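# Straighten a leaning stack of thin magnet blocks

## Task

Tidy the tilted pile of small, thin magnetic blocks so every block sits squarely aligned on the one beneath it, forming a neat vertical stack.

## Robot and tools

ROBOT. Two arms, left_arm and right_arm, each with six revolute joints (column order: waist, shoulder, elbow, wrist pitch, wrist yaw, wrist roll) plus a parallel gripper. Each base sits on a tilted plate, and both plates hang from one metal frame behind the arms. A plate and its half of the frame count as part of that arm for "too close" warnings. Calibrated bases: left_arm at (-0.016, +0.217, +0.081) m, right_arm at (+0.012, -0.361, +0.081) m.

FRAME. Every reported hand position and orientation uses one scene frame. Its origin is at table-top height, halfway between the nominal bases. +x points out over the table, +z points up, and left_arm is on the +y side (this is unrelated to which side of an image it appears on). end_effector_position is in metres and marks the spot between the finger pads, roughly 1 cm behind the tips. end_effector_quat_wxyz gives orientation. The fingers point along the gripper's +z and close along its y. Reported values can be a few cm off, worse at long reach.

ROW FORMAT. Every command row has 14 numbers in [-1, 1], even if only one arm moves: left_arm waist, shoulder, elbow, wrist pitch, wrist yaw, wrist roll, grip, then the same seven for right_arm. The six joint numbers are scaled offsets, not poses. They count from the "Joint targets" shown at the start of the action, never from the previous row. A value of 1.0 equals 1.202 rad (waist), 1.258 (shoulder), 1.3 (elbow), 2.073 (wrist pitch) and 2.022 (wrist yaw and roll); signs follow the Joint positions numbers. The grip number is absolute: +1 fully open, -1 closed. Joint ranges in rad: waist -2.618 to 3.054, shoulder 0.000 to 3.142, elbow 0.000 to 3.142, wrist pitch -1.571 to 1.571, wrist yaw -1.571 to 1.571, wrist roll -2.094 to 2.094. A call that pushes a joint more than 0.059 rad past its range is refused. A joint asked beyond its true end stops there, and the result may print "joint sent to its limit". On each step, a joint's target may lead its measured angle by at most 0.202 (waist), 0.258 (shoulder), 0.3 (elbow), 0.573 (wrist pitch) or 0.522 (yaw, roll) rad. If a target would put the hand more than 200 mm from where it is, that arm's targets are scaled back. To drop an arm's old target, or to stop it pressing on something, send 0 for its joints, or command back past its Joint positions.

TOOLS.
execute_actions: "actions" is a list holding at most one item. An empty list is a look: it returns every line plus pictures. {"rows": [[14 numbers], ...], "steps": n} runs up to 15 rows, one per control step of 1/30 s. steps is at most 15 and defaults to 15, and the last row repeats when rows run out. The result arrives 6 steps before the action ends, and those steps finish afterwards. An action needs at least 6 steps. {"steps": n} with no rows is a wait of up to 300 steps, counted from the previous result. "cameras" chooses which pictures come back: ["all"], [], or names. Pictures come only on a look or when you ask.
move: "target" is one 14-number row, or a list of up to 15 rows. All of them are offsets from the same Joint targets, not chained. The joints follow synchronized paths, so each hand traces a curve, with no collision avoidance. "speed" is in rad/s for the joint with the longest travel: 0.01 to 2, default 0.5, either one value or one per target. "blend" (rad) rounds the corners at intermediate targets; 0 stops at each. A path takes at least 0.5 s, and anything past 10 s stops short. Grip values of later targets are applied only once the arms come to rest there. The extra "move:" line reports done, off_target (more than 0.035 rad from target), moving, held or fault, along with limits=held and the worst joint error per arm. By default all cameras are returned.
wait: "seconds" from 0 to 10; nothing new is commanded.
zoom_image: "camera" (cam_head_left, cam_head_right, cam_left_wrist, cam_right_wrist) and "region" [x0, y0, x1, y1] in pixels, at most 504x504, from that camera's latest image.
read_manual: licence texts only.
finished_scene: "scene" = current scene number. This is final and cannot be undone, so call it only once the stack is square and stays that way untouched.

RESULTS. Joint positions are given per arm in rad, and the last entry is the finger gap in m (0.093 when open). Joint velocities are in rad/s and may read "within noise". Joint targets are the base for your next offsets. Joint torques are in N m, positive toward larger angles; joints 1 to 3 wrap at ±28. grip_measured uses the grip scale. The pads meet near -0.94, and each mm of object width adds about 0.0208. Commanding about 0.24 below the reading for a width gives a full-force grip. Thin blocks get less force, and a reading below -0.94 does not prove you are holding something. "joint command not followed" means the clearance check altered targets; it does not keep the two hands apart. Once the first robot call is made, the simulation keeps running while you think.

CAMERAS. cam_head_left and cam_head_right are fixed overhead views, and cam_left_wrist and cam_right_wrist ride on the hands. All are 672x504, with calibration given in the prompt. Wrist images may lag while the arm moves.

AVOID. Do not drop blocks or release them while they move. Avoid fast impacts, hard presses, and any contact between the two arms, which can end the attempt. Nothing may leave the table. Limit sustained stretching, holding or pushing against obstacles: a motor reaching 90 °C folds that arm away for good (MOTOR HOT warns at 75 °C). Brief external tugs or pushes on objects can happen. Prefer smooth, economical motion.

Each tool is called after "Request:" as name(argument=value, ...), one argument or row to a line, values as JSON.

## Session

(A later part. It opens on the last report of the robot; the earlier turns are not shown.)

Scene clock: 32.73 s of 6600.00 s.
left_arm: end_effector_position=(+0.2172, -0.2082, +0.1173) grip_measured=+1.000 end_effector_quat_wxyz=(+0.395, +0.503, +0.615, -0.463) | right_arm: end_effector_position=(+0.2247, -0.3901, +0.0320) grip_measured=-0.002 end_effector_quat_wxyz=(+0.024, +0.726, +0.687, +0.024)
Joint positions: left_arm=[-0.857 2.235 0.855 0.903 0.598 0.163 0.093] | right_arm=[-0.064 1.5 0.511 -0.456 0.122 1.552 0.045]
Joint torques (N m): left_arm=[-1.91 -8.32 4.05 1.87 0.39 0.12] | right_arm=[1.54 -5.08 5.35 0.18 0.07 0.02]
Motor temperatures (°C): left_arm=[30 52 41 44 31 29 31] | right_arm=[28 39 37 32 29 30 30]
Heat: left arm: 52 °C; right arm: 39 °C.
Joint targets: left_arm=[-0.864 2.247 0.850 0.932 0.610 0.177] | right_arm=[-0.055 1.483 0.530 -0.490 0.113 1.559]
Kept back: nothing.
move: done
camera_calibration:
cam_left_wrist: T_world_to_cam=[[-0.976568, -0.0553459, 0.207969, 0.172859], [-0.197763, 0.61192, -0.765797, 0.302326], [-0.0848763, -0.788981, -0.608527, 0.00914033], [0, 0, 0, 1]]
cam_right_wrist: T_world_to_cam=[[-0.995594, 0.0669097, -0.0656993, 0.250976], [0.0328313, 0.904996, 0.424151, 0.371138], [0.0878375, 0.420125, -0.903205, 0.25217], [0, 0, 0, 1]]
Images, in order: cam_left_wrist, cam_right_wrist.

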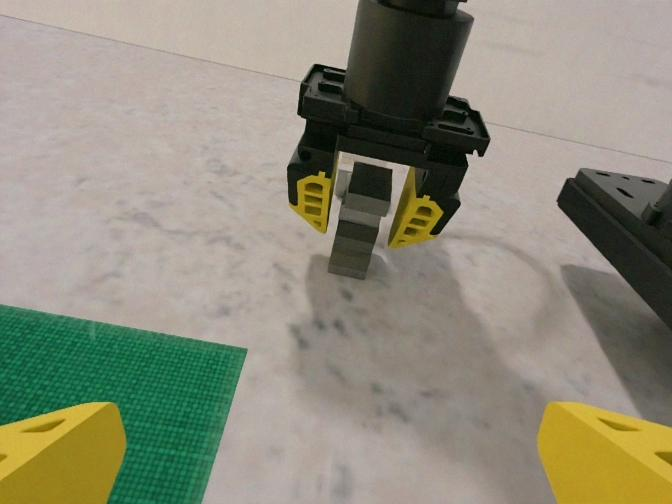

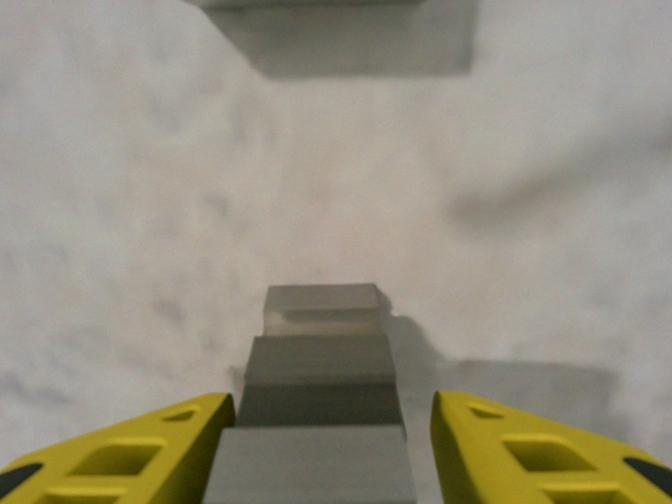

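Request:
execute_actions(
  actions=[
    {"rows": [[0,0,0,0,0,0,1,0,0,0,0.008,0,0,0],[0,0,0,0,0,0,1,0,0,0,0.016,0,0,0],[0,0,0,0,0,0,1,0,0,0,0.0241,0,0,0],[0,0,0,0,0,0,1,0,0,0,0.0241,0,0,-0.03],[0,0,0,0,0,0,1,0,0,0,0.0241,0,0,-0.06],[0,0,0,0,0,0,1,0,0,0,0.0241,0,0,-0.08],[0,0,0,0,0,0,1,0,0,0,0.0241,0,0,-0.1],[0,0,0,0,0,0,1,0,0,0,0.0241,0,0,-0.12],[0,0,0,0,0,0,1,0,0,0,0.0241,0,0,-0.135],[0,0,0,0,0,0,1,0,0,0,0.0241,0,0,-0.15],[0,0,0,0,0,0,1,0,0,0,0.0241,0,0,-0.165],[0,0,0,0,0,0,1,0,0,0,0.0241,0,0,-0.18],[0,0,0,0,0,0,1,0,0,0,0.0241,0,0,-0.192],[0,0,0,0,0,0,1,0,0,0,0.0241,0,0,-0.204],[0,0,0,0,0,0,1,0,0,0,0.0241,0,0,-0.216]], "steps": 15},
  ],
)

Request:
execute_actions(
  actions=[
    {"steps": 7},
  ],
  cameras=["cam_right_wrist"],
)

Scene clock: 33.57 s of 6600.00 s.
left_arm: end_effector_position=(+0.2172, -0.2082, +0.1173) grip_measured=+1.000 end_effector_quat_wxyz=(+0.395, +0.503, +0.615, -0.463) | right_arm: end_effector_position=(+0.2265, -0.3902, +0.0321) grip_measured=-0.123 end_effector_quat_wxyz=(+0.027, +0.726, +0.686, +0.026)
Joint positions: left_arm=[-0.857 2.235 0.855 0.903 0.598 0.163 0.093] | right_arm=[-0.064 1.5 0.511 -0.448 0.122 1.552 0.039]
Joint velocities: left_arm=[within noise] | right_arm=[0.012 -0.002 0.007 0.095 0.081 0.007 -0.022]
Joint torques (N m): left_arm=[-1.84 -8.39 4.05 1.86 0.41 0.12] | right_arm=[1.46 -5.14 5.39 0.69 0.07 0.04]
Joint targets: left_arm=[-0.864 2.247 0.850 0.932 0.610 0.177] | right_arm=[-0.055 1.483 0.530 -0.440 0.113 1.558]
Steps of this call (1-16: nothing new was sent; 17-25: this action's first 9). Readings (joint positions of left_arm | right_arm):
17: [-0.857 2.235 0.855 0.903 0.598 0.163] | [-0.064 1.500 0.511 -0.456 0.122 1.552]
18: [-0.857 2.235 0.855 0.903 0.598 0.163] | [-0.064 1.500 0.511 -0.456 0.122 1.552]
20: [-0.857 2.235 0.855 0.903 0.598 0.163] | [-0.064 1.500 0.511 -0.455 0.122 1.552]
24: [-0.857 2.235 0.855 0.903 0.598 0.163] | [-0.064 1.500 0.511 -0.449 0.122 1.552]
25: the state above

Scene clock: 33.80 s of 6600.00 s.
left_arm: end_effector_position=(+0.2172, -0.2082, +0.1173) grip_measured=+1.000 end_effector_quat_wxyz=(+0.395, +0.503, +0.615, -0.463) | right_arm: end_effector_position=(+0.2270, -0.3903, +0.0322) grip_measured=-0.212 end_effector_quat_wxyz=(+0.028, +0.727, +0.686, +0.027)
Joint positions: left_arm=[-0.857 2.235 0.855 0.903 0.598 0.163 0.093] | right_arm=[-0.064 1.5 0.511 -0.447 0.122 1.552 0.035]
Joint velocities: left_arm=[within noise] | right_arm=[0.007 -0.012 -0.012 -0.037 -0.022 -0.037 -0.004]
Joint torques (N m): left_arm=[-1.85 -8.36 4.12 1.84 0.37 0.13] | right_arm=[1.52 -5.08 5.49 0.6 0.04 0.06]
Joint targets: left_arm=[-0.864 2.247 0.850 0.932 0.610 0.177] | right_arm=[-0.055 1.483 0.530 -0.439 0.113 1.558]
Steps of this call (1-6: your previous action's last 6; 7: toward your last target). Readings (joint positions of left_arm | right_arm):
1: [-0.857 2.235 0.855 0.903 0.598 0.163] | [-0.064 1.500 0.511 -0.448 0.122 1.552]
2: [-0.857 2.235 0.855 0.903 0.598 0.163] | [-0.064 1.500 0.511 -0.448 0.122 1.552]
4: [-0.857 2.235 0.855 0.903 0.598 0.163] | [-0.064 1.500 0.511 -0.447 0.122 1.552]
7: the state above
camera_calibration:
cam_right_wrist: T_world_to_cam=[[-0.994849, 0.0680435, -0.0751389, 0.253853], [0.0298992, 0.905227, 0.423876, 0.371913], [0.0968597, 0.419445, -0.902598, 0.249861], [0, 0, 0, 1]]
Images, in order: cam_right_wrist.

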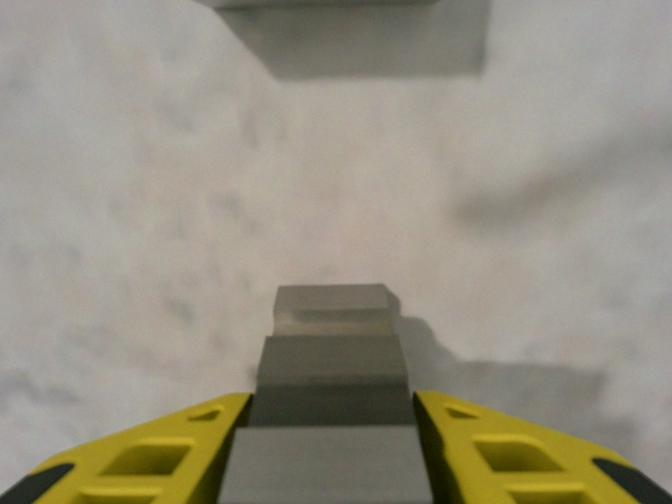

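Request:
execute_actions(
  actions=[
    {"rows": [[0,0,0,0,0,0,1,0,0,0,0,0,0,-0.228],[0,0,0,0,0,0,1,0,0,0,0,0,0,-0.24],[0,0,0,0,0,0,1,0,0,0,0,0,0,-0.255],[0,0,0,0,0,0,1,0,0,0,0,0,0,-0.27],[0,0,0,0,0,0,1,0,0,0,0,0,0,-0.285],[0,0,0,0,0,0,1,0,0,0,0,0,0,-0.3],[0,0,0,0,0,0,1,0,0,0,0,0,0,-0.315],[0,0,0,0,0,0,1,0,0,0,0,0,0,-0.33],[0,0,0,0,0,0,1,0,0,0,0,0,0,-0.345],[0,0,0,0,0,0,1,0,0,0,0,0,0,-0.358],[0,0,0,0,0,0,1,0,0,0,0,0,0,-0.37],[0,0,0,0,0,0,1,0,0,0,0,0,0,-0.38],[0,0,0,0,0,0,1,0,0,0,0,0,0,-0.39],[0,0,0,0,0,0,1,0,0,0,0,0,0,-0.4],[0,0,0,0,0,0,1,0,0,0,0,0,0,-0.41]], "steps": 15},
  ],
)

Request:
execute_actions(
  actions=[
    {"rows": [[0,0,0,0,0,0,1,0,0,0,0,0,0,-0.42],[0,0,0,0,0,0,1,0,0,0,0,0,0,-0.43],[0,0,0,0,0,0,1,0,0,0,0,0,0,-0.44],[0,0,0,0,0,0,1,0,0,0,0,0,0,-0.45],[0,0,0,0,0,0,1,0,0,0,0,0,0,-0.46],[0,0,0,0,0,0,1,0,0,0,0,0,0,-0.475],[0,0,0,0,0,0,1,0,0,0,0,0,0,-0.49],[0,0,0,0,0,0,1,0,0,0,0,0,0,-0.505],[0,0,0,0,0,0,1,0,0,0,0,0,0,-0.52],[0,0,0,0,0,0,1,0,0,0,0,0,0,-0.53],[0,0,0,0,0,0,1,0,0,0,0,0,0,-0.54]], "steps": 15},
  ],
)

Request:
execute_actions(
  actions=[
    {"steps": 14},
  ],
  cameras=["cam_left_wrist","cam_right_wrist"],
)

Scene clock: 34.73 s of 6600.00 s.
left_arm: end_effector_position=(+0.2172, -0.2082, +0.1173) grip_measured=+1.000 end_effector_quat_wxyz=(+0.395, +0.503, +0.615, -0.463) | right_arm: end_effector_position=(+0.2271, -0.3903, +0.0322) grip_measured=-0.334 end_effector_quat_wxyz=(+0.028, +0.727, +0.686, +0.027)
Joint positions: left_arm=[-0.857 2.235 0.855 0.903 0.598 0.163 0.093] | right_arm=[-0.064 1.5 0.511 -0.446 0.122 1.552 0.029]
Joint velocities: left_arm=[within noise] | right_arm=[-0.027 -0.007 -0.012 0.022 -0.066 -0.037 -0.02]
Joint torques (N m): left_arm=[-1.89 -8.29 4.07 1.85 0.4 0.12] | right_arm=[1.59 -5.03 5.37 0.64 0.1 0.01]
Joint targets: left_arm=[-0.864 2.247 0.850 0.932 0.610 0.177] | right_arm=[-0.055 1.483 0.530 -0.440 0.113 1.558]
Steps of this call (1-15: toward your last target; 16-19: nothing new was sent; 20-28: this action's first 9). Readings (joint positions of left_arm | right_arm):
20: [-0.857 2.235 0.855 0.903 0.598 0.163] | [-0.064 1.500 0.511 -0.446 0.122 1.552]
21: [-0.857 2.235 0.855 0.903 0.598 0.163] | [-0.064 1.500 0.511 -0.446 0.122 1.552]
23: [-0.857 2.235 0.855 0.903 0.598 0.163] | [-0.064 1.500 0.511 -0.446 0.122 1.552]
27: [-0.857 2.235 0.855 0.903 0.598 0.163] | [-0.064 1.500 0.511 -0.446 0.122 1.552]
28: the state above

Scene clock: 35.23 s of 6600.00 s.
left_arm: end_effector_position=(+0.2172, -0.2082, +0.1173) grip_measured=+1.000 end_effector_quat_wxyz=(+0.395, +0.503, +0.615, -0.463) | right_arm: end_effector_position=(+0.2274, -0.3903, +0.0322) grip_measured=-0.458 end_effector_quat_wxyz=(+0.028, +0.727, +0.686, +0.028)
Joint positions: left_arm=[-0.857 2.235 0.855 0.903 0.598 0.163 0.093] | right_arm=[-0.064 1.5 0.511 -0.445 0.122 1.552 0.023]
Joint velocities: left_arm=[within noise] | right_arm=[0.007 0.012 0.002 -0.022 0.095 -0.081 -0.007]
Joint torques (N m): left_arm=[-1.81 -8.38 4.14 1.86 0.38 0.13] | right_arm=[1.42 -5.03 5.49 0.62 0.09 0.04]
Joint targets: left_arm=[-0.864 2.247 0.850 0.932 0.610 0.177] | right_arm=[-0.055 1.483 0.530 -0.440 0.113 1.558]
Steps of this call (1-6: your previous action's last 6; 7-15: this action's first 9). Readings (joint positions of left_arm | right_arm):
7: [-0.857 2.235 0.855 0.903 0.598 0.163] | [-0.064 1.500 0.511 -0.445 0.122 1.552]
8: [-0.857 2.235 0.855 0.903 0.598 0.163] | [-0.064 1.500 0.511 -0.445 0.122 1.552]
10: [-0.857 2.235 0.855 0.903 0.598 0.163] | [-0.064 1.500 0.511 -0.445 0.122 1.552]
14: [-0.857 2.235 0.855 0.903 0.598 0.163] | [-0.064 1.500 0.511 -0.445 0.122 1.552]
15: the state above

Scene clock: 35.70 s of 6600.00 s.
left_arm: end_effector_position=(+0.2172, -0.2082, +0.1173) grip_measured=+1.000 end_effector_quat_wxyz=(+0.395, +0.503, +0.615, -0.463) | right_arm: end_effector_position=(+0.2274, -0.3903, +0.0322) grip_measured=-0.499 end_effector_quat_wxyz=(+0.028, +0.727, +0.686, +0.028)
Joint positions: left_arm=[-0.857 2.235 0.855 0.903 0.598 0.163 0.093] | right_arm=[-0.064 1.5 0.511 -0.445 0.122 1.552 0.021]
Joint torques (N m): left_arm=[-1.94 -8.32 4.16 1.85 0.4 0.13] | right_arm=[1.51 -5.12 5.41 0.65 0.11 0.03]
Joint targets: left_arm=[-0.864 2.247 0.850 0.932 0.610 0.177] | right_arm=[-0.055 1.483 0.530 -0.440 0.113 1.558]
Steps of this call (1-6: your previous action's last 6; 7-14: toward your last target). Readings (joint positions of left_arm | right_arm):
1: [-0.857 2.235 0.855 0.903 0.598 0.163] | [-0.064 1.500 0.511 -0.445 0.122 1.552]
2: [-0.857 2.235 0.855 0.903 0.598 0.163] | [-0.064 1.500 0.511 -0.445 0.122 1.552]
4: [-0.857 2.235 0.855 0.903 0.598 0.163] | [-0.064 1.500 0.511 -0.445 0.122 1.552]
8: [-0.857 2.235 0.855 0.903 0.598 0.163] | [-0.064 1.500 0.511 -0.445 0.122 1.552]
14: the state above
camera_calibration:
cam_left_wrist: T_world_to_cam=[[-0.976568, -0.0553459, 0.207969, 0.172859], [-0.197763, 0.61192, -0.765797, 0.302326], [-0.0848763, -0.788981, -0.608527, 0.00914033], [0, 0, 0, 1]]
cam_right_wrist: T_world_to_cam=[[-0.994721, 0.0682242, -0.0766486, 0.254311], [0.0294304, 0.905264, 0.423829, 0.372038], [0.0983026, 0.419336, -0.902493, 0.249489], [0, 0, 0, 1]]
Images, in order: cam_left_wrist, cam_right_wrist.

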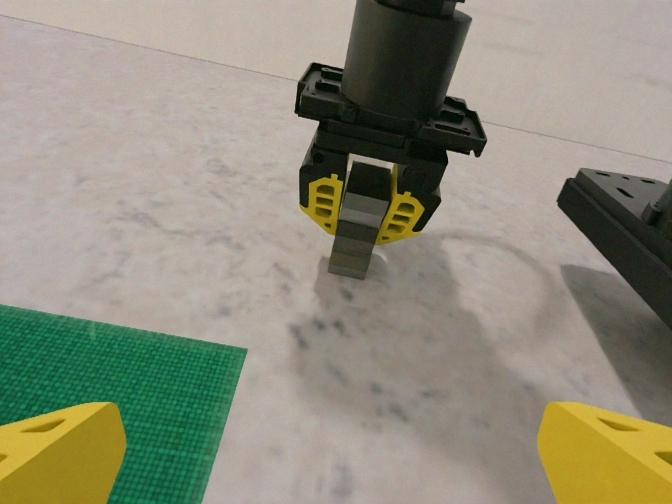

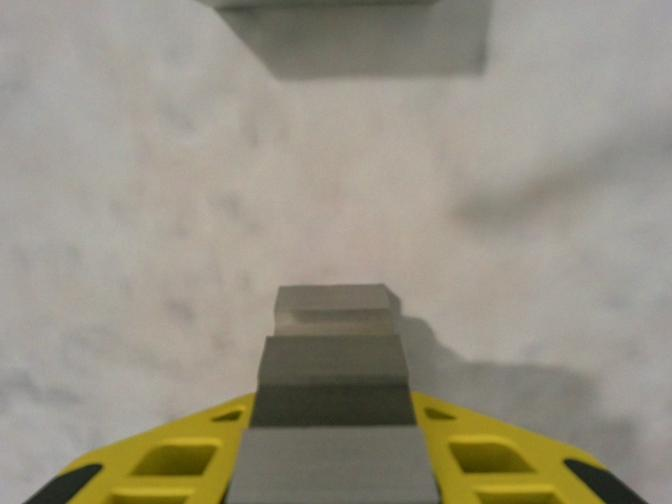

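Request:
execute_actions(
  actions=[
    {"rows": [[0,0,0,0,0,0,1,0,0,0,0,0,0,-0.53],[0,0,0,0,0,0,1,0,0,0,0,0,0,-0.52],[0,0,0,0,0,0,1,0,0,0,0,0,0,-0.5],[0,0,0,0,0,0,1,0,0,0,0,0,0,-0.48],[0,0,0,0,0,0,1,0,0,0,0,0,0,-0.46],[0,0,0,0,0,0,1,0,0,0,0,0,0,-0.44],[0,0,0,0,0,0,1,0,0,0,0,0,0,-0.42],[0,0,0,0,0,0,1,0,0,0,0,0,0,-0.4],[0,0,0,0,0,0,1,0,0,0,0,0,0,-0.36],[0,0,0,0,0,0,1,0,0,0,0,0,0,-0.3],[0,0,0,0,0,0,1,0,0,0,0,0,0,-0.24],[0,0,0,0,0,0,1,0,0,0,0,0,0,-0.18],[0,0,0,0,0,0,1,0,0,0,0,0,0,-0.12],[0,0,0,0,0,0,1,0,0,0,0,0,0,-0.06],[0,0,0,0,0,0,1,0,0,0,0,0,0,0]], "steps": 15},
  ],
)

Request:
move(
  target=[
    [0,0,0,0,0,0,1,0.0166,-0.0652,0.0392,-0.0849,0.0069,0.011,0.5],
    [0,0,0,0,0,0,1,0.0449,-0.155,0.1231,-0.192,0.0084,0.011,0.5],
    [0,0,0,0,0,0,1,0.0449,-0.155,0.1231,-0.192,0.0084,-0.7567,0.5],
  ],
  speed=[0.25,0.3,0.8],
  blend=[0.05,0,0],
  cameras=["cam_left_wrist","cam_right_wrist"],
)

Scene clock: 38.70 s of 6600.00 s.
left_arm: end_effector_position=(+0.2172, -0.2082, +0.1173) grip_measured=+1.000 end_effector_quat_wxyz=(+0.395, +0.503, +0.615, -0.463) | right_arm: end_effector_position=(+0.2274, -0.3903, +0.0322) grip_measured=-0.380 end_effector_quat_wxyz=(+0.028, +0.727, +0.686, +0.028)
Joint positions: left_arm=[-0.857 2.235 0.855 0.903 0.598 0.163 0.093] | right_arm=[-0.064 1.5 0.511 -0.445 0.122 1.552 0.027]
Joint velocities: left_arm=[within noise] | right_arm=[-0.007 -0.017 -0.012 -0.022 0.022 0.051 0.041]
Joint torques (N m): left_arm=[-1.91 -8.38 3.96 1.85 0.41 0.1] | right_arm=[1.51 -5.07 5.37 0.63 0.1 0]
Joint targets: left_arm=[-0.864 2.247 0.850 0.931 0.610 0.177] | right_arm=[-0.055 1.483 0.530 -0.440 0.113 1.558]
Steps of this call (1-15: toward your last target; 16-81: nothing new was sent; 82-90: this action's first 9). Readings (joint positions of left_arm | right_arm):
82: [-0.857 2.235 0.855 0.903 0.598 0.163] | [-0.064 1.500 0.511 -0.445 0.122 1.552]
83: [-0.857 2.235 0.855 0.903 0.598 0.163] | [-0.064 1.500 0.511 -0.445 0.122 1.552]
85: [-0.857 2.235 0.855 0.903 0.598 0.163] | [-0.064 1.500 0.511 -0.445 0.122 1.552]
89: [-0.857 2.235 0.855 0.903 0.598 0.163] | [-0.064 1.500 0.511 -0.445 0.122 1.552]
90: the state above

Scene clock: 43.43 s of 6600.00 s.
left_arm: end_effector_position=(+0.2172, -0.2082, +0.1173) grip_measured=+1.000 end_effector_quat_wxyz=(+0.395, +0.503, +0.615, -0.463) | right_arm: end_effector_position=(+0.2272, -0.3869, +0.0989) grip_measured=+0.498 end_effector_quat_wxyz=(+0.040, +0.030, +0.999, +0.003)
Joint positions: left_arm=[-0.857 2.235 0.855 0.903 0.598 0.163 0.093] | right_arm=[-0.01 1.302 0.667 -0.805 0.122 0.037 0.069]
Joint torques (N m): left_arm=[-2.03 -8.47 4.15 1.84 0.41 0.11] | right_arm=[1.5 -4.15 6.9 0.29 0.21 -0.08]
Joint targets: left_arm=[-0.864 2.247 0.850 0.931 0.610 0.177] | right_arm=[-0.001 1.287 0.690 -0.838 0.130 0.029]
Kept back: nothing.
move: done
camera_calibration:
cam_left_wrist: T_world_to_cam=[[-0.976568, -0.0553459, 0.207969, 0.172859], [-0.197763, 0.61192, -0.765797, 0.302326], [-0.0848763, -0.788981, -0.608527, 0.00914033], [0, 0, 0, 1]]
cam_right_wrist: T_world_to_cam=[[-0.0701092, -0.997512, -0.0074407, -0.370227], [-0.93453, 0.06307, 0.350252, 0.241124], [-0.348911, 0.0315094, -0.936626, 0.263167], [0, 0, 0, 1]]
Images, in order: cam_left_wrist, cam_right_wrist.

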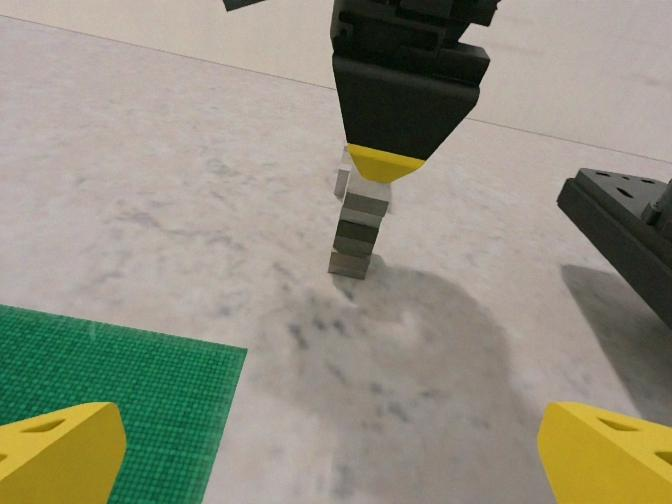

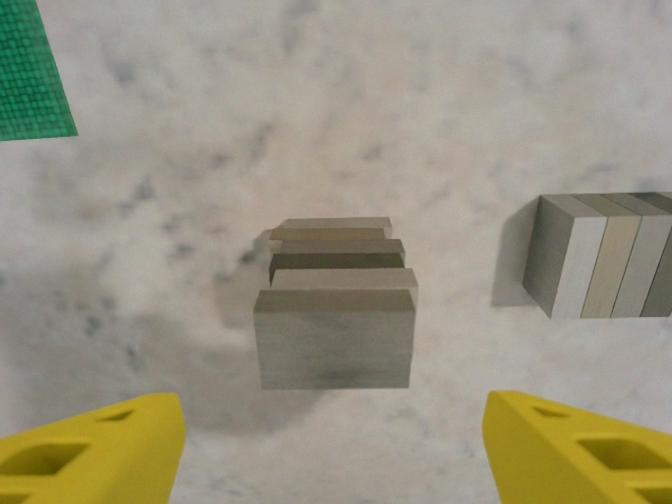

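Request:
move(
  target=[
    [0,0,0,0,0,0,1,-0.0391,0.1081,-0.1038,0.1220,-0.003,-0.0158,0.5],
    [0,0,0,0,0,0,1,-0.0524,0.1781,-0.1462,0.1915,-0.0079,-0.0237,0.5],
  ],
  speed=[0.25,0.2],
  blend=[0.05,0],
  cameras=["cam_left_wrist","cam_right_wrist"],
)

Scene clock: 46.37 s of 6600.00 s.
left_arm: end_effector_position=(+0.2172, -0.2082, +0.1173) grip_measured=+1.000 end_effector_quat_wxyz=(+0.395, +0.503, +0.615, -0.463) | right_arm: end_effector_position=(+0.2272, -0.3883, +0.0325) grip_measured=+0.498 end_effector_quat_wxyz=(+0.039, +0.028, +0.999, +0.000)
Joint positions: left_arm=[-0.857 2.235 0.855 0.903 0.598 0.163 0.093] | right_arm=[-0.055 1.5 0.512 -0.448 0.122 -0.011 0.069]
Joint torques (N m): left_arm=[-1.81 -8.44 4.14 1.85 0.39 0.11] | right_arm=[-0.36 -2.67 2.99 0.75 0.03 -0.08]
Joint targets: left_arm=[-0.864 2.247 0.850 0.931 0.610 0.177] | right_arm=[-0.064 1.512 0.500 -0.441 0.114 -0.019]
Kept back: nothing.
move: done
camera_calibration:
cam_left_wrist: T_world_to_cam=[[-0.976568, -0.0553459, 0.207969, 0.172859], [-0.197763, 0.61192, -0.765797, 0.302326], [-0.0848763, -0.788981, -0.608527, 0.00914033], [0, 0, 0, 1]]
cam_right_wrist: T_world_to_cam=[[-0.0669449, -0.997756, -0.00116918, -0.373129], [-0.934195, 0.0622685, 0.351287, 0.264053], [-0.350426, 0.0246091, -0.936267, 0.198667], [0, 0, 0, 1]]
Images, in order: cam_left_wrist, cam_right_wrist.

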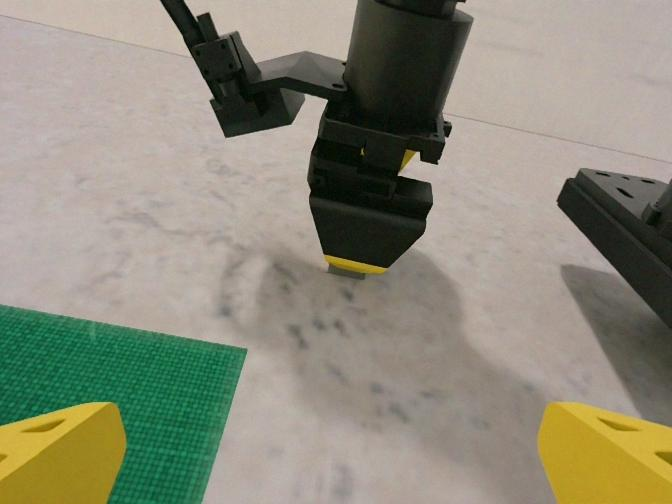

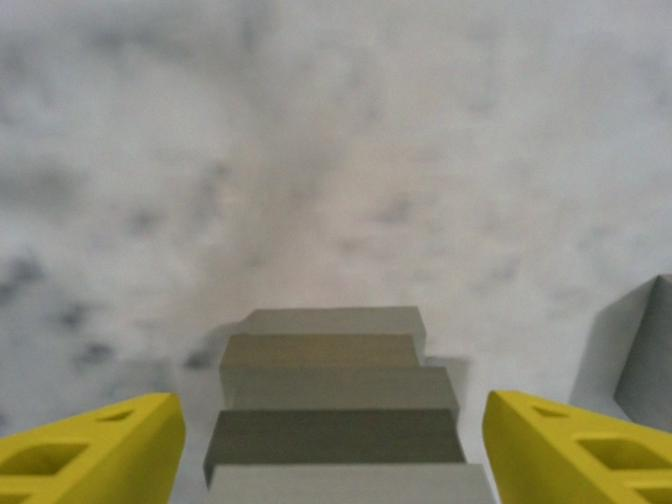

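Request:
execute_actions(
  actions=[
    {"rows": [[0,0,0,0,0,0,1,0,0,0,0,0,0,0.48],[0,0,0,0,0,0,1,0,0,0,0,0,0,0.45],[0,0,0,0,0,0,1,0,0,0,0,0,0,0.41],[0,0,0,0,0,0,1,0,0,0,0,0,0,0.37],[0,0,0,0,0,0,1,0,0,0,0,0,0,0.33],[0,0,0,0,0,0,1,0,0,0,0,0,0,0.3],[0,0,0,0,0,0,1,0,0,0,0,0,0,0.27],[0,0,0,0,0,0,1,0,0,0,0,0,0,0.245],[0,0,0,0,0,0,1,0,0,0,0,0,0,0.22],[0,0,0,0,0,0,1,0,0,0,0,0,0,0.2],[0,0,0,0,0,0,1,0,0,0,0,0,0,0.185],[0,0,0,0,0,0,1,0,0,0,0,0,0,0.17],[0,0,0,0,0,0,1,0,0,0,0,0,0,0.155],[0,0,0,0,0,0,1,0,0,0,0,0,0,0.14],[0,0,0,0,0,0,1,0,0,0,0,0,0,0.125]], "steps": 15},
  ],
)

Request:
execute_actions(
  actions=[
    {"rows": [[0,0,0,0,0,0,1,0,0,0,0,0,0,0.115],[0,0,0,0,0,0,1,0,0,0,0,0,0,0.105],[0,0,0,0,0,0,1,0,0,0,0,0,0,0.095],[0,0,0,0,0,0,1,0,0,0,0,0,0,0.085],[0,0,0,0,0,0,1,0,0,0,0,0,0,0.075],[0,0,0,0,0,0,1,0,0,0,0,0,0,0.065],[0,0,0,0,0,0,1,0,0,0,0,0,0,0.055],[0,0,0,0,0,0,1,0,0,0,0,0,0,0.045],[0,0,0,0,0,0,1,0,0,0,0,0,0,0.035],[0,0,0,0,0,0,1,0,0,0,0,0,0,0.025],[0,0,0,0,0,0,1,0,0,0,0,0,0,0.015],[0,0,0,0,0,0,1,0,0,0,0,0,0,0.005],[0,0,0,0,0,0,1,0,0,0,0,0,0,-0.005],[0,0,0,0,0,0,1,0,0,0,0,0,0,-0.015],[0,0,0,0,0,0,1,0,0,0,0,0,0,-0.025]], "steps": 15},
  ],
)

Request:
execute_actions(
  actions=[
    {"rows": [[0,0,0,0,0,0,1,0,0,0,0,0,0,-0.035],[0,0,0,0,0,0,1,0,0,0,0,0,0,-0.045],[0,0,0,0,0,0,1,0,0,0,0,0,0,-0.055],[0,0,0,0,0,0,1,0,0,0,0,0,0,-0.065],[0,0,0,0,0,0,1,0,0,0,0,0,0,-0.075],[0,0,0,0,0,0,1,0,0,0,0,0,0,-0.085],[0,0,0,0,0,0,1,0,0,0,0,0,0,-0.095],[0,0,0,0,0,0,1,0,0,0,0,0,0,-0.105],[0,0,0,0,0,0,1,0,0,0,0,0,0,-0.115],[0,0,0,0,0,0,1,0,0,0,0,0,0,-0.13],[0,0,0,0,0,0,1,0,0,0,0,0,0,-0.145],[0,0,0,0,0,0,1,0,0,0,0,0,0,-0.16],[0,0,0,0,0,0,1,0,0,0,0,0,0,-0.175],[0,0,0,0,0,0,1,0,0,0,0,0,0,-0.19],[0,0,0,0,0,0,1,0,0,0,0,0,0,-0.2]], "steps": 15},
  ],
)

Request:
execute_actions(
  actions=[
    {"steps": 14},
  ],
  cameras=["cam_left_wrist","cam_right_wrist"],
)

Scene clock: 48.13 s of 6600.00 s.
left_arm: end_effector_position=(+0.2172, -0.2082, +0.1173) grip_measured=+1.000 end_effector_quat_wxyz=(+0.395, +0.503, +0.615, -0.463) | right_arm: end_effector_position=(+0.2274, -0.3883, +0.0325) grip_measured=+0.239 end_effector_quat_wxyz=(+0.039, +0.028, +0.999, +0.000)
Joint positions: left_arm=[-0.857 2.235 0.855 0.903 0.598 0.163 0.093] | right_arm=[-0.055 1.5 0.512 -0.447 0.122 -0.012 0.057]
Joint velocities: left_arm=[within noise] | right_arm=[-0.022 0.002 -0.022 -0.037 -0.022 -0.037 -0.037]
Joint torques (N m): left_arm=[-1.83 -8.36 4.18 1.86 0.38 0.13] | right_arm=[-0.25 -2.65 3 0.76 -0.02 -0.07]
Joint targets: left_arm=[-0.864 2.247 0.850 0.931 0.610 0.177] | right_arm=[-0.064 1.512 0.500 -0.441 0.114 -0.019]
Steps of this call (1-44: nothing new was sent; 45-53: this action's first 9). Readings (joint positions of left_arm | right_arm):
45: [-0.857 2.235 0.855 0.903 0.598 0.163] | [-0.055 1.500 0.512 -0.447 0.122 -0.012]
46: [-0.857 2.235 0.855 0.903 0.598 0.163] | [-0.055 1.500 0.512 -0.447 0.122 -0.012]
48: [-0.857 2.235 0.855 0.903 0.598 0.163] | [-0.055 1.500 0.512 -0.447 0.122 -0.012]
52: [-0.857 2.235 0.855 0.903 0.598 0.163] | [-0.055 1.500 0.512 -0.447 0.122 -0.012]
53: the state above

Scene clock: 48.63 s of 6600.00 s.
left_arm: end_effector_position=(+0.2172, -0.2082, +0.1173) grip_measured=+1.000 end_effector_quat_wxyz=(+0.395, +0.503, +0.615, -0.463) | right_arm: end_effector_position=(+0.2274, -0.3880, +0.0325) grip_measured=+0.044 end_effector_quat_wxyz=(+0.039, +0.028, +0.999, +0.001)
Joint positions: left_arm=[-0.857 2.235 0.855 0.903 0.598 0.163 0.093] | right_arm=[-0.055 1.5 0.512 -0.447 0.12 -0.012 0.047]
Joint velocities: left_arm=[within noise] | right_arm=[-0.002 0.022 -0.007 -0.037 -0.051 -0.066 -0.013]
Joint torques (N m): left_arm=[-1.89 -8.42 4.07 1.82 0.4 0.15] | right_arm=[-0.32 -2.61 3.02 0.76 0.12 -0.08]
Joint targets: left_arm=[-0.864 2.247 0.850 0.931 0.610 0.177] | right_arm=[-0.064 1.511 0.500 -0.441 0.114 -0.019]
Steps of this call (1-6: your previous action's last 6; 7-15: this action's first 9). Readings (joint positions of left_arm | right_arm):
7: [-0.857 2.235 0.855 0.903 0.598 0.163] | [-0.055 1.500 0.512 -0.447 0.122 -0.012]
8: [-0.857 2.235 0.855 0.903 0.598 0.163] | [-0.055 1.500 0.512 -0.447 0.122 -0.012]
10: [-0.857 2.235 0.855 0.903 0.598 0.163] | [-0.055 1.500 0.512 -0.447 0.122 -0.012]
14: [-0.857 2.235 0.855 0.903 0.598 0.163] | [-0.055 1.500 0.512 -0.447 0.120 -0.012]
15: the state above

Scene clock: 49.13 s of 6600.00 s.
left_arm: end_effector_position=(+0.2172, -0.2082, +0.1173) grip_measured=+1.000 end_effector_quat_wxyz=(+0.395, +0.503, +0.615, -0.463) | right_arm: end_effector_position=(+0.2276, -0.3858, +0.0325) grip_measured=-0.102 end_effector_quat_wxyz=(+0.040, +0.027, +0.999, +0.008)
Joint positions: left_arm=[-0.857 2.235 0.855 0.903 0.598 0.163 0.093] | right_arm=[-0.055 1.5 0.512 -0.447 0.107 -0.012 0.04]
Joint velocities: left_arm=[within noise] | right_arm=[0.002 -0.002 -0.007 -0.037 -0.007 -0.007 -0.011]
Joint torques (N m): left_arm=[-1.91 -8.47 4.1 1.83 0.38 0.1] | right_arm=[-0.27 -2.61 3.02 0.74 0.18 -0.12]
Joint targets: left_arm=[-0.864 2.247 0.850 0.931 0.610 0.177] | right_arm=[-0.064 1.512 0.500 -0.441 0.114 -0.020]
Steps of this call (1-6: your previous action's last 6; 7-15: this action's first 9). Readings (joint positions of left_arm | right_arm):
7: [-0.857 2.235 0.855 0.903 0.598 0.163] | [-0.055 1.500 0.512 -0.447 0.112 -0.012]
8: [-0.857 2.235 0.855 0.903 0.598 0.163] | [-0.055 1.500 0.512 -0.447 0.110 -0.012]
10: [-0.857 2.235 0.855 0.903 0.598 0.163] | [-0.055 1.500 0.512 -0.447 0.108 -0.012]
14: [-0.857 2.235 0.855 0.903 0.598 0.163] | [-0.055 1.500 0.512 -0.447 0.107 -0.012]
15: the state above

Scene clock: 49.60 s of 6600.00 s.
left_arm: end_effector_position=(+0.2172, -0.2082, +0.1173) grip_measured=+1.000 end_effector_quat_wxyz=(+0.395, +0.503, +0.615, -0.463) | right_arm: end_effector_position=(+0.2276, -0.3858, +0.0325) grip_measured=-0.167 end_effector_quat_wxyz=(+0.040, +0.027, +0.999, +0.008)
Joint positions: left_arm=[-0.857 2.235 0.855 0.903 0.598 0.163 0.093] | right_arm=[-0.055 1.5 0.512 -0.447 0.107 -0.012 0.037]
Joint velocities: left_arm=[within noise] | right_arm=[0.027 -0.022 -0.027 -0.037 0.007 -0.051 -0.004]
Joint torques (N m): left_arm=[-1.87 -8.38 4.07 1.84 0.4 0.12] | right_arm=[-0.38 -2.56 3.04 0.72 0.18 -0.1]
Joint targets: left_arm=[-0.864 2.247 0.850 0.931 0.610 0.177] | right_arm=[-0.064 1.512 0.500 -0.441 0.114 -0.019]
Steps of this call (1-6: your previous action's last 6; 7-14: toward your last target). Readings (joint positions of left_arm | right_arm):
1: [-0.857 2.235 0.855 0.903 0.598 0.163] | [-0.055 1.500 0.512 -0.447 0.107 -0.012]
2: [-0.857 2.235 0.855 0.903 0.598 0.163] | [-0.055 1.500 0.512 -0.447 0.107 -0.012]
4: [-0.857 2.235 0.855 0.903 0.598 0.163] | [-0.055 1.500 0.512 -0.447 0.107 -0.012]
8: [-0.857 2.235 0.855 0.903 0.598 0.163] | [-0.055 1.500 0.512 -0.447 0.107 -0.012]
14: the state above
camera_calibration:
cam_left_wrist: T_world_to_cam=[[-0.976568, -0.0553459, 0.207969, 0.172859], [-0.197763, 0.61192, -0.765797, 0.302326], [-0.0848763, -0.788981, -0.608527, 0.00914033], [0, 0, 0, 1]]
cam_right_wrist: T_world_to_cam=[[-0.0651172, -0.997744, -0.0163305, -0.370478], [-0.93506, 0.0552951, 0.35015, 0.261837], [-0.348457, 0.0380708, -0.936551, 0.203561], [0, 0, 0, 1]]
Images, in order: cam_left_wrist, cam_right_wrist.

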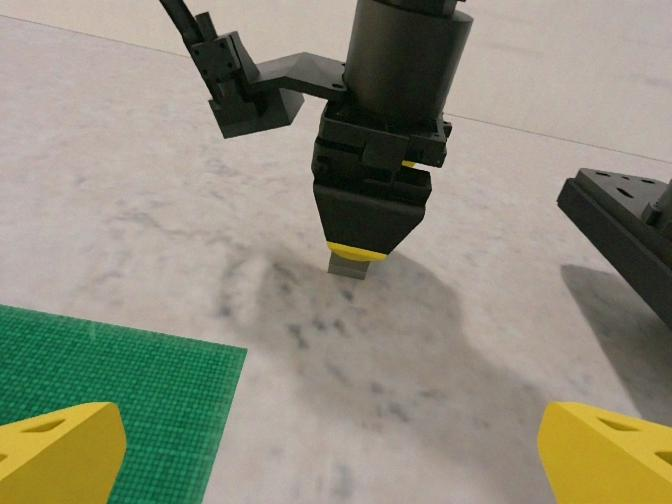

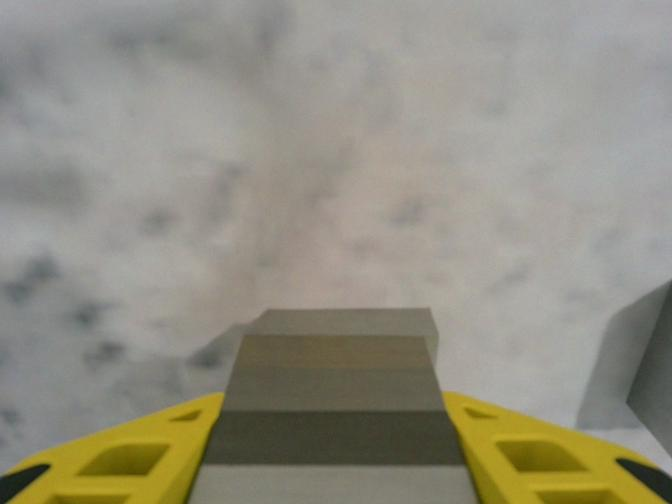

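Request:
execute_actions(
  actions=[
    {"rows": [[0,0,0,0,0,0,1,0,0,0,0,0,0,-0.19],[0,0,0,0,0,0,1,0,0,0,0,0,0,-0.18],[0,0,0,0,0,0,1,0,0,0,0,0,0,-0.165],[0,0,0,0,0,0,1,0,0,0,0,0,0,-0.15],[0,0,0,0,0,0,1,0,0,0,0,0,0,-0.135],[0,0,0,0,0,0,1,0,0,0,0,0,0,-0.12],[0,0,0,0,0,0,1,0,0,0,0,0,0,-0.105],[0,0,0,0,0,0,1,0,0,0,0,0,0,-0.09],[0,0,0,0,0,0,1,0,0,0,0,0,0,-0.07],[0,0,0,0,0,0,1,0,0,0,0,0,0,-0.04],[0,0,0,0,0,0,1,0,0,0,0,0,0,0],[0,0,0,0,0,0,1,0,0,0,0,0,0,0.04],[0,0,0,0,0,0,1,0,0,0,0,0,0,0.08],[0,0,0,0,0,0,1,0,0,0,0,0,0,0.11],[0,0,0,0,0,0,1,0,0,0,0,0,0,0.14]], "steps": 15},
  ],
)

Request:
move(
  target=[0,0,0,0,0,0,1,-0.0017,0.0509,-0.0192,0.0429,0.0064,0,0.14],
  speed=0.15,
  cameras=["cam_left_wrist","cam_right_wrist"],
)

Scene clock: 51.47 s of 6600.00 s.
left_arm: end_effector_position=(+0.2172, -0.2082, +0.1173) grip_measured=+1.000 end_effector_quat_wxyz=(+0.395, +0.503, +0.615, -0.463) | right_arm: end_effector_position=(+0.2276, -0.3858, +0.0325) grip_measured=-0.078 end_effector_quat_wxyz=(+0.040, +0.027, +0.999, +0.008)
Joint positions: left_arm=[-0.857 2.235 0.855 0.903 0.598 0.163 0.093] | right_arm=[-0.055 1.5 0.512 -0.447 0.107 -0.012 0.041]
Joint velocities: left_arm=[within noise] | right_arm=[-0.017 0.002 -0.017 0.007 0.037 -0.037 0.021]
Joint torques (N m): left_arm=[-1.77 -8.35 3.99 1.84 0.4 0.11] | right_arm=[-0.29 -2.65 3 0.77 0.2 -0.09]
Joint targets: left_arm=[-0.864 2.247 0.850 0.931 0.610 0.177] | right_arm=[-0.064 1.511 0.500 -0.441 0.114 -0.019]
Steps of this call (1-15: toward your last target; 16-47: nothing new was sent; 48-56: this action's first 9). Readings (joint positions of left_arm | right_arm):
48: [-0.857 2.235 0.855 0.903 0.598 0.163] | [-0.055 1.500 0.512 -0.447 0.107 -0.012]
49: [-0.857 2.235 0.855 0.903 0.598 0.163] | [-0.055 1.500 0.512 -0.447 0.107 -0.012]
51: [-0.857 2.235 0.855 0.903 0.598 0.163] | [-0.055 1.500 0.512 -0.447 0.107 -0.012]
55: [-0.857 2.235 0.855 0.903 0.598 0.163] | [-0.055 1.500 0.512 -0.447 0.107 -0.012]
56: the state above

Scene clock: 53.07 s of 6600.00 s.
left_arm: end_effector_position=(+0.2172, -0.2082, +0.1173) grip_measured=+1.000 end_effector_quat_wxyz=(+0.395, +0.503, +0.615, -0.463) | right_arm: end_effector_position=(+0.2275, -0.3858, +0.0175) grip_measured=+0.138 end_effector_quat_wxyz=(+0.039, +0.028, +0.999, +0.003)
Joint positions: left_arm=[-0.857 2.235 0.855 0.903 0.598 0.163 0.093] | right_arm=[-0.057 1.563 0.487 -0.359 0.116 -0.012 0.052]
Joint torques (N m): left_arm=[-1.87 -8.36 4.03 1.87 0.41 0.12] | right_arm=[-0.29 -2.82 2.63 0.75 0.27 -0.09]
Joint targets: left_arm=[-0.864 2.247 0.850 0.931 0.610 0.177] | right_arm=[-0.066 1.576 0.475 -0.352 0.127 -0.019]
Kept back: nothing.
move: done
camera_calibration:
cam_left_wrist: T_world_to_cam=[[-0.976568, -0.0553459, 0.207969, 0.172859], [-0.197763, 0.61192, -0.765797, 0.302326], [-0.0848763, -0.788981, -0.608527, 0.00914033], [0, 0, 0, 1]]
cam_right_wrist: T_world_to_cam=[[-0.0676424, -0.997684, -0.00708756, -0.37037], [-0.934345, 0.0608536, 0.351135, 0.2689], [-0.349891, 0.0303739, -0.936298, 0.186795], [0, 0, 0, 1]]
Images, in order: cam_left_wrist, cam_right_wrist.

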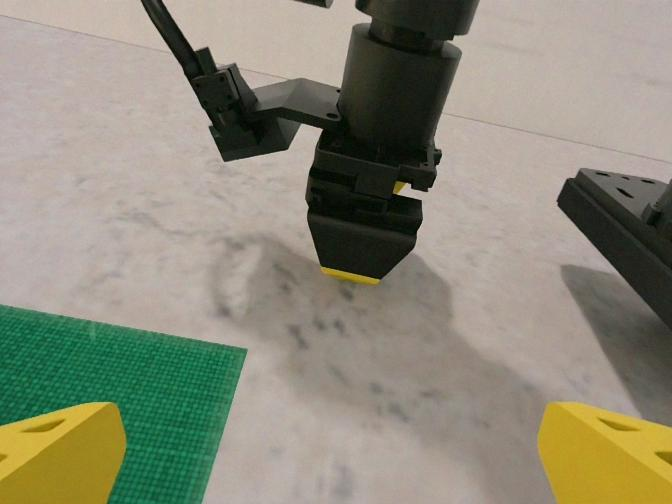

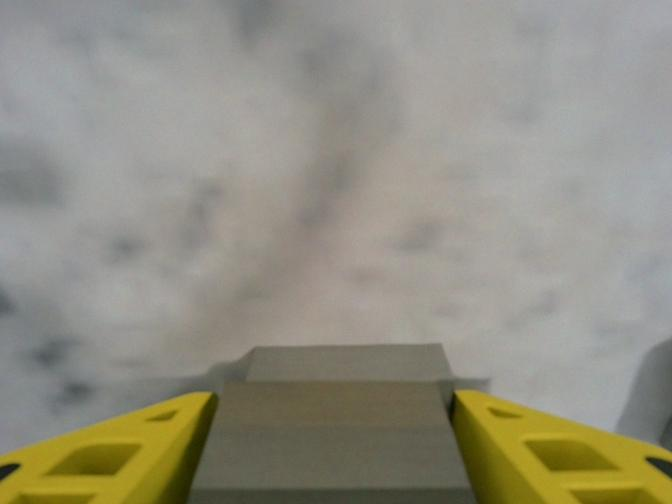

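Request:
execute_actions(
  actions=[
    {"rows": [[0,0,0,0,0,0,1,0,0,0,0,-0.0069,0,0.125],[0,0,0,0,0,0,1,0,0,0,0,-0.0069,0,0.11],[0,0,0,0,0,0,1,0,0,0,0,-0.0069,0,0.095],[0,0,0,0,0,0,1,0,0,0,0,-0.0069,0,0.08],[0,0,0,0,0,0,1,0,0,0,0,-0.0069,0,0.07],[0,0,0,0,0,0,1,0,0,0,0,-0.0069,0,0.06],[0,0,0,0,0,0,1,0,0,0,0,-0.0069,0,0.05],[0,0,0,0,0,0,1,0,0,0,0,-0.0069,0,0.04],[0,0,0,0,0,0,1,0,0,0,0,-0.0069,0,0.03],[0,0,0,0,0,0,1,0,0,0,0,-0.0069,0,0.02],[0,0,0,0,0,0,1,0,0,0,0,-0.0069,0,0.01],[0,0,0,0,0,0,1,0,0,0,0,-0.0069,0,0.0],[0,0,0,0,0,0,1,0,0,0,0,-0.0069,0,-0.01],[0,0,0,0,0,0,1,0,0,0,0,-0.0069,0,-0.02],[0,0,0,0,0,0,1,0,0,0,0,-0.0069,0,-0.03]], "steps": 15},
  ],
)

Request:
execute_actions(
  actions=[
    {"rows": [[0,0,0,0,0,0,1,0,0,0,0,0,0,-0.038],[0,0,0,0,0,0,1,0,0,0,0,0,0,-0.046],[0,0,0,0,0,0,1,0,0,0,0,0,0,-0.054],[0,0,0,0,0,0,1,0,0,0,0,0,0,-0.062],[0,0,0,0,0,0,1,0,0,0,0,0,0,-0.07],[0,0,0,0,0,0,1,0,0,0,0,0,0,-0.078],[0,0,0,0,0,0,1,0,0,0,0,0,0,-0.086],[0,0,0,0,0,0,1,0,0,0,0,0,0,-0.095],[0,0,0,0,0,0,1,0,0,0,0,0,0,-0.105],[0,0,0,0,0,0,1,0,0,0,0,0,0,-0.12],[0,0,0,0,0,0,1,0,0,0,0,0,0,-0.135],[0,0,0,0,0,0,1,0,0,0,0,0,0,-0.15],[0,0,0,0,0,0,1,0,0,0,0,0,0,-0.17],[0,0,0,0,0,0,1,0,0,0,0,0,0,-0.19],[0,0,0,0,0,0,1,0,0,0,0,0,0,-0.2]], "steps": 15},
  ],
)

Request:
execute_actions(
  actions=[
    {"steps": 12},
  ],
  cameras=["cam_right_wrist"],
)

Scene clock: 54.43 s of 6600.00 s.
left_arm: end_effector_position=(+0.2172, -0.2082, +0.1173) grip_measured=+1.000 end_effector_quat_wxyz=(+0.395, +0.503, +0.615, -0.463) | right_arm: end_effector_position=(+0.2277, -0.3863, +0.0175) grip_measured=+0.039 end_effector_quat_wxyz=(+0.040, +0.029, +0.999, +0.002)
Joint positions: left_arm=[-0.857 2.235 0.855 0.903 0.598 0.163 0.093] | right_arm=[-0.058 1.563 0.487 -0.358 0.118 -0.012 0.047]
Joint velocities: left_arm=[within noise] | right_arm=[-0.027 -0.017 -0.002 0.022 0.022 0.037 -0.015]
Joint torques (N m): left_arm=[-1.88 -8.43 4.04 1.85 0.39 0.15] | right_arm=[-0.02 -2.76 2.74 0.75 0.01 -0.09]
Joint targets: left_arm=[-0.864 2.247 0.850 0.931 0.610 0.177] | right_arm=[-0.066 1.576 0.475 -0.352 0.113 -0.019]
Steps of this call (1-32: nothing new was sent; 33-41: this action's first 9). Readings (joint positions of left_arm | right_arm):
33: [-0.857 2.235 0.855 0.903 0.598 0.163] | [-0.057 1.563 0.487 -0.358 0.116 -0.012]
34: [-0.857 2.235 0.855 0.903 0.598 0.163] | [-0.057 1.563 0.487 -0.358 0.116 -0.012]
36: [-0.857 2.235 0.855 0.903 0.598 0.163] | [-0.057 1.563 0.487 -0.358 0.116 -0.012]
40: [-0.857 2.235 0.855 0.903 0.598 0.163] | [-0.057 1.563 0.487 -0.358 0.117 -0.012]
41: the state above

Scene clock: 54.93 s of 6600.00 s.
left_arm: end_effector_position=(+0.2172, -0.2082, +0.1173) grip_measured=+1.000 end_effector_quat_wxyz=(+0.395, +0.503, +0.615, -0.463) | right_arm: end_effector_position=(+0.2275, -0.3882, +0.0174) grip_measured=-0.092 end_effector_quat_wxyz=(+0.039, +0.030, +0.999, -0.002)
Joint positions: left_arm=[-0.857 2.235 0.855 0.903 0.598 0.163 0.093] | right_arm=[-0.06 1.563 0.487 -0.358 0.126 -0.013 0.041]
Joint velocities: left_arm=[within noise] | right_arm=[0.017 0.002 0.002 0.081 0.007 -0.037 -0.011]
Joint torques (N m): left_arm=[-1.83 -8.39 4.01 1.84 0.37 0.11] | right_arm=[-0.01 -2.74 2.69 0.75 -0.06 -0.11]
Joint targets: left_arm=[-0.864 2.247 0.850 0.931 0.610 0.177] | right_arm=[-0.066 1.576 0.475 -0.352 0.113 -0.019]
Steps of this call (1-6: your previous action's last 6; 7-15: this action's first 9). Readings (joint positions of left_arm | right_arm):
7: [-0.857 2.235 0.855 0.903 0.598 0.163] | [-0.059 1.563 0.487 -0.358 0.123 -0.013]
8: [-0.857 2.235 0.855 0.903 0.598 0.163] | [-0.059 1.563 0.487 -0.358 0.124 -0.013]
10: [-0.857 2.235 0.855 0.903 0.598 0.163] | [-0.059 1.563 0.487 -0.358 0.126 -0.013]
14: [-0.857 2.235 0.855 0.903 0.598 0.163] | [-0.060 1.563 0.487 -0.358 0.126 -0.013]
15: the state above

Scene clock: 55.33 s of 6600.00 s.
left_arm: end_effector_position=(+0.2172, -0.2082, +0.1173) grip_measured=+1.000 end_effector_quat_wxyz=(+0.395, +0.503, +0.615, -0.463) | right_arm: end_effector_position=(+0.2275, -0.3882, +0.0174) grip_measured=-0.160 end_effector_quat_wxyz=(+0.039, +0.030, +0.999, -0.002)
Joint positions: left_arm=[-0.857 2.235 0.855 0.903 0.598 0.163 0.093] | right_arm=[-0.06 1.563 0.487 -0.358 0.126 -0.013 0.038]
Joint velocities: left_arm=[within noise] | right_arm=[-0.007 0.012 -0.012 -0.007 -0.007 -0.037 -0.005]
Joint torques (N m): left_arm=[-1.98 -8.43 4.01 1.85 0.39 0.12] | right_arm=[-0.09 -2.78 2.76 0.73 -0.04 -0.1]
Joint targets: left_arm=[-0.864 2.247 0.850 0.931 0.610 0.177] | right_arm=[-0.066 1.576 0.475 -0.352 0.113 -0.020]
Steps of this call (1-6: your previous action's last 6; 7-12: toward your last target). Readings (joint positions of left_arm | right_arm):
1: [-0.857 2.235 0.855 0.903 0.598 0.163] | [-0.060 1.563 0.487 -0.358 0.126 -0.013]
2: [-0.857 2.235 0.855 0.903 0.598 0.163] | [-0.060 1.563 0.487 -0.358 0.126 -0.013]
4: [-0.857 2.235 0.855 0.903 0.598 0.163] | [-0.060 1.563 0.487 -0.358 0.126 -0.013]
8: [-0.857 2.235 0.855 0.903 0.598 0.163] | [-0.060 1.563 0.487 -0.358 0.126 -0.013]
12: the state above
camera_calibration:
cam_right_wrist: T_world_to_cam=[[-0.0701193, -0.997531, 0.00379671, -0.37232], [-0.9342, 0.0670012, 0.350401, 0.271486], [-0.349791, 0.021023, -0.936592, 0.183188], [0, 0, 0, 1]]
Images, in order: cam_right_wrist.

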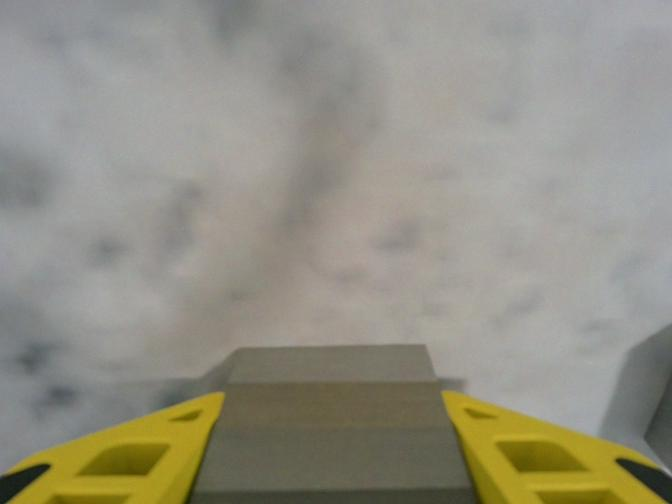

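Request:
execute_actions(
  actions=[
    {"rows": [[0,0,0,0,0,0,1,0,0,0,0,0,0,-0.19],[0,0,0,0,0,0,1,0,0,0,0,0,0,-0.18],[0,0,0,0,0,0,1,0,0,0,0,0,0,-0.165],[0,0,0,0,0,0,1,0,0,0,0,0,0,-0.15],[0,0,0,0,0,0,1,0,0,0,0,0,0,-0.135],[0,0,0,0,0,0,1,0,0,0,0,0,0,-0.12],[0,0,0,0,0,0,1,0,0,0,0,0,0,-0.105],[0,0,0,0,0,0,1,0,0,0,0,0,0,-0.09],[0,0,0,0,0,0,1,0,0,0,0,0,0,-0.075],[0,0,0,0,0,0,1,0,0,0,0,0,0,-0.055],[0,0,0,0,0,0,1,0,0,0,0,0,0,-0.035],[0,0,0,0,0,0,1,0,0,0,0,0,0,-0.015],[0,0,0,0,0,0,1,0,0,0,0,0,0,0.01],[0,0,0,0,0,0,1,0,0,0,0,0,0,0.035],[0,0,0,0,0,0,1,0,0,0,0,0,0,0.06]], "steps": 15},
  ],
)

Request:
move(
  target=[0,0,0,0,0,0,1,0.0158,-0.0723,0.0431,-0.0671,0,0,0.06],
  speed=0.15,
  cameras=["cam_left_wrist","cam_right_wrist"],
)

Scene clock: 56.57 s of 6600.00 s.
left_arm: end_effector_position=(+0.2172, -0.2082, +0.1173) grip_measured=+1.000 end_effector_quat_wxyz=(+0.395, +0.503, +0.615, -0.463) | right_arm: end_effector_position=(+0.2275, -0.3882, +0.0174) grip_measured=-0.082 end_effector_quat_wxyz=(+0.039, +0.030, +0.999, -0.002)
Joint positions: left_arm=[-0.857 2.235 0.855 0.903 0.598 0.163 0.093] | right_arm=[-0.06 1.563 0.487 -0.358 0.126 -0.013 0.041]
Joint velocities: left_arm=[within noise] | right_arm=[0.012 -0.002 -0.007 0.007 -0.007 -0.007 0.018]
Joint torques (N m): left_arm=[-1.84 -8.24 4.03 1.81 0.41 0.13] | right_arm=[-0.03 -2.84 2.74 0.74 -0.05 -0.05]
Joint targets: left_arm=[-0.864 2.247 0.850 0.931 0.610 0.177] | right_arm=[-0.066 1.576 0.475 -0.352 0.113 -0.020]
Steps of this call (1-15: toward your last target; 16-28: nothing new was sent; 29-37: this action's first 9). Readings (joint positions of left_arm | right_arm):
29: [-0.857 2.235 0.855 0.903 0.598 0.163] | [-0.060 1.563 0.487 -0.358 0.126 -0.013]
30: [-0.857 2.235 0.855 0.903 0.598 0.163] | [-0.060 1.563 0.487 -0.358 0.126 -0.013]
32: [-0.857 2.235 0.855 0.903 0.598 0.163] | [-0.060 1.563 0.487 -0.358 0.126 -0.013]
36: [-0.857 2.235 0.855 0.903 0.598 0.163] | [-0.060 1.563 0.487 -0.358 0.126 -0.013]
37: the state above

Scene clock: 58.50 s of 6600.00 s.
left_arm: end_effector_position=(+0.2172, -0.2082, +0.1173) grip_measured=+1.000 end_effector_quat_wxyz=(+0.395, +0.503, +0.614, -0.463) | right_arm: end_effector_position=(+0.2243, -0.3885, +0.0317) grip_measured=+0.058 end_effector_quat_wxyz=(+0.033, +0.027, +0.999, +0.000)
Joint positions: left_arm=[-0.857 2.235 0.855 0.903 0.598 0.163 0.093] | right_arm=[-0.056 1.502 0.511 -0.457 0.123 -0.013 0.048]
Joint torques (N m): left_arm=[-1.91 -8.38 4.1 1.87 0.38 0.12] | right_arm=[1.46 -5.19 5.56 0.22 0.01 -0.05]
Joint targets: left_arm=[-0.864 2.247 0.850 0.932 0.610 0.177] | right_arm=[-0.047 1.485 0.532 -0.491 0.113 -0.020]
Kept back: nothing.
move: done
camera_calibration:
cam_left_wrist: T_world_to_cam=[[-0.976616, -0.0553302, 0.207749, 0.172909], [-0.197606, 0.611687, -0.766023, 0.302344], [-0.0846932, -0.789163, -0.608317, 0.00907021], [0, 0, 0, 1]]
cam_right_wrist: T_world_to_cam=[[-0.0646995, -0.997905, 0.000271051, -0.37411], [-0.929798, 0.0603824, 0.363083, 0.259514], [-0.362338, 0.0232393, -0.931757, 0.198926], [0, 0, 0, 1]]
Images, in order: cam_left_wrist, cam_right_wrist.

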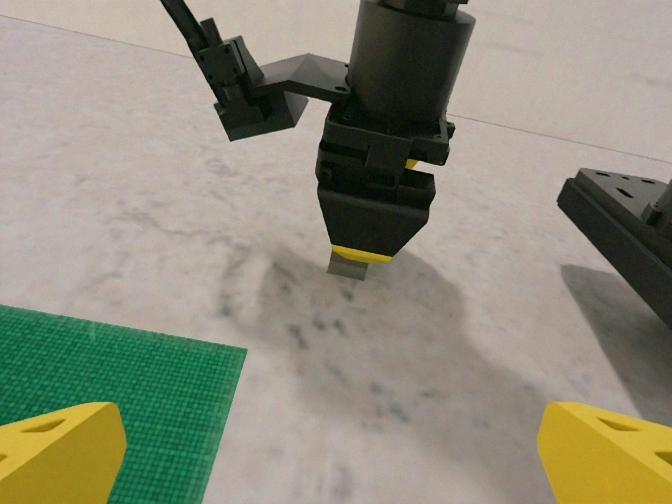

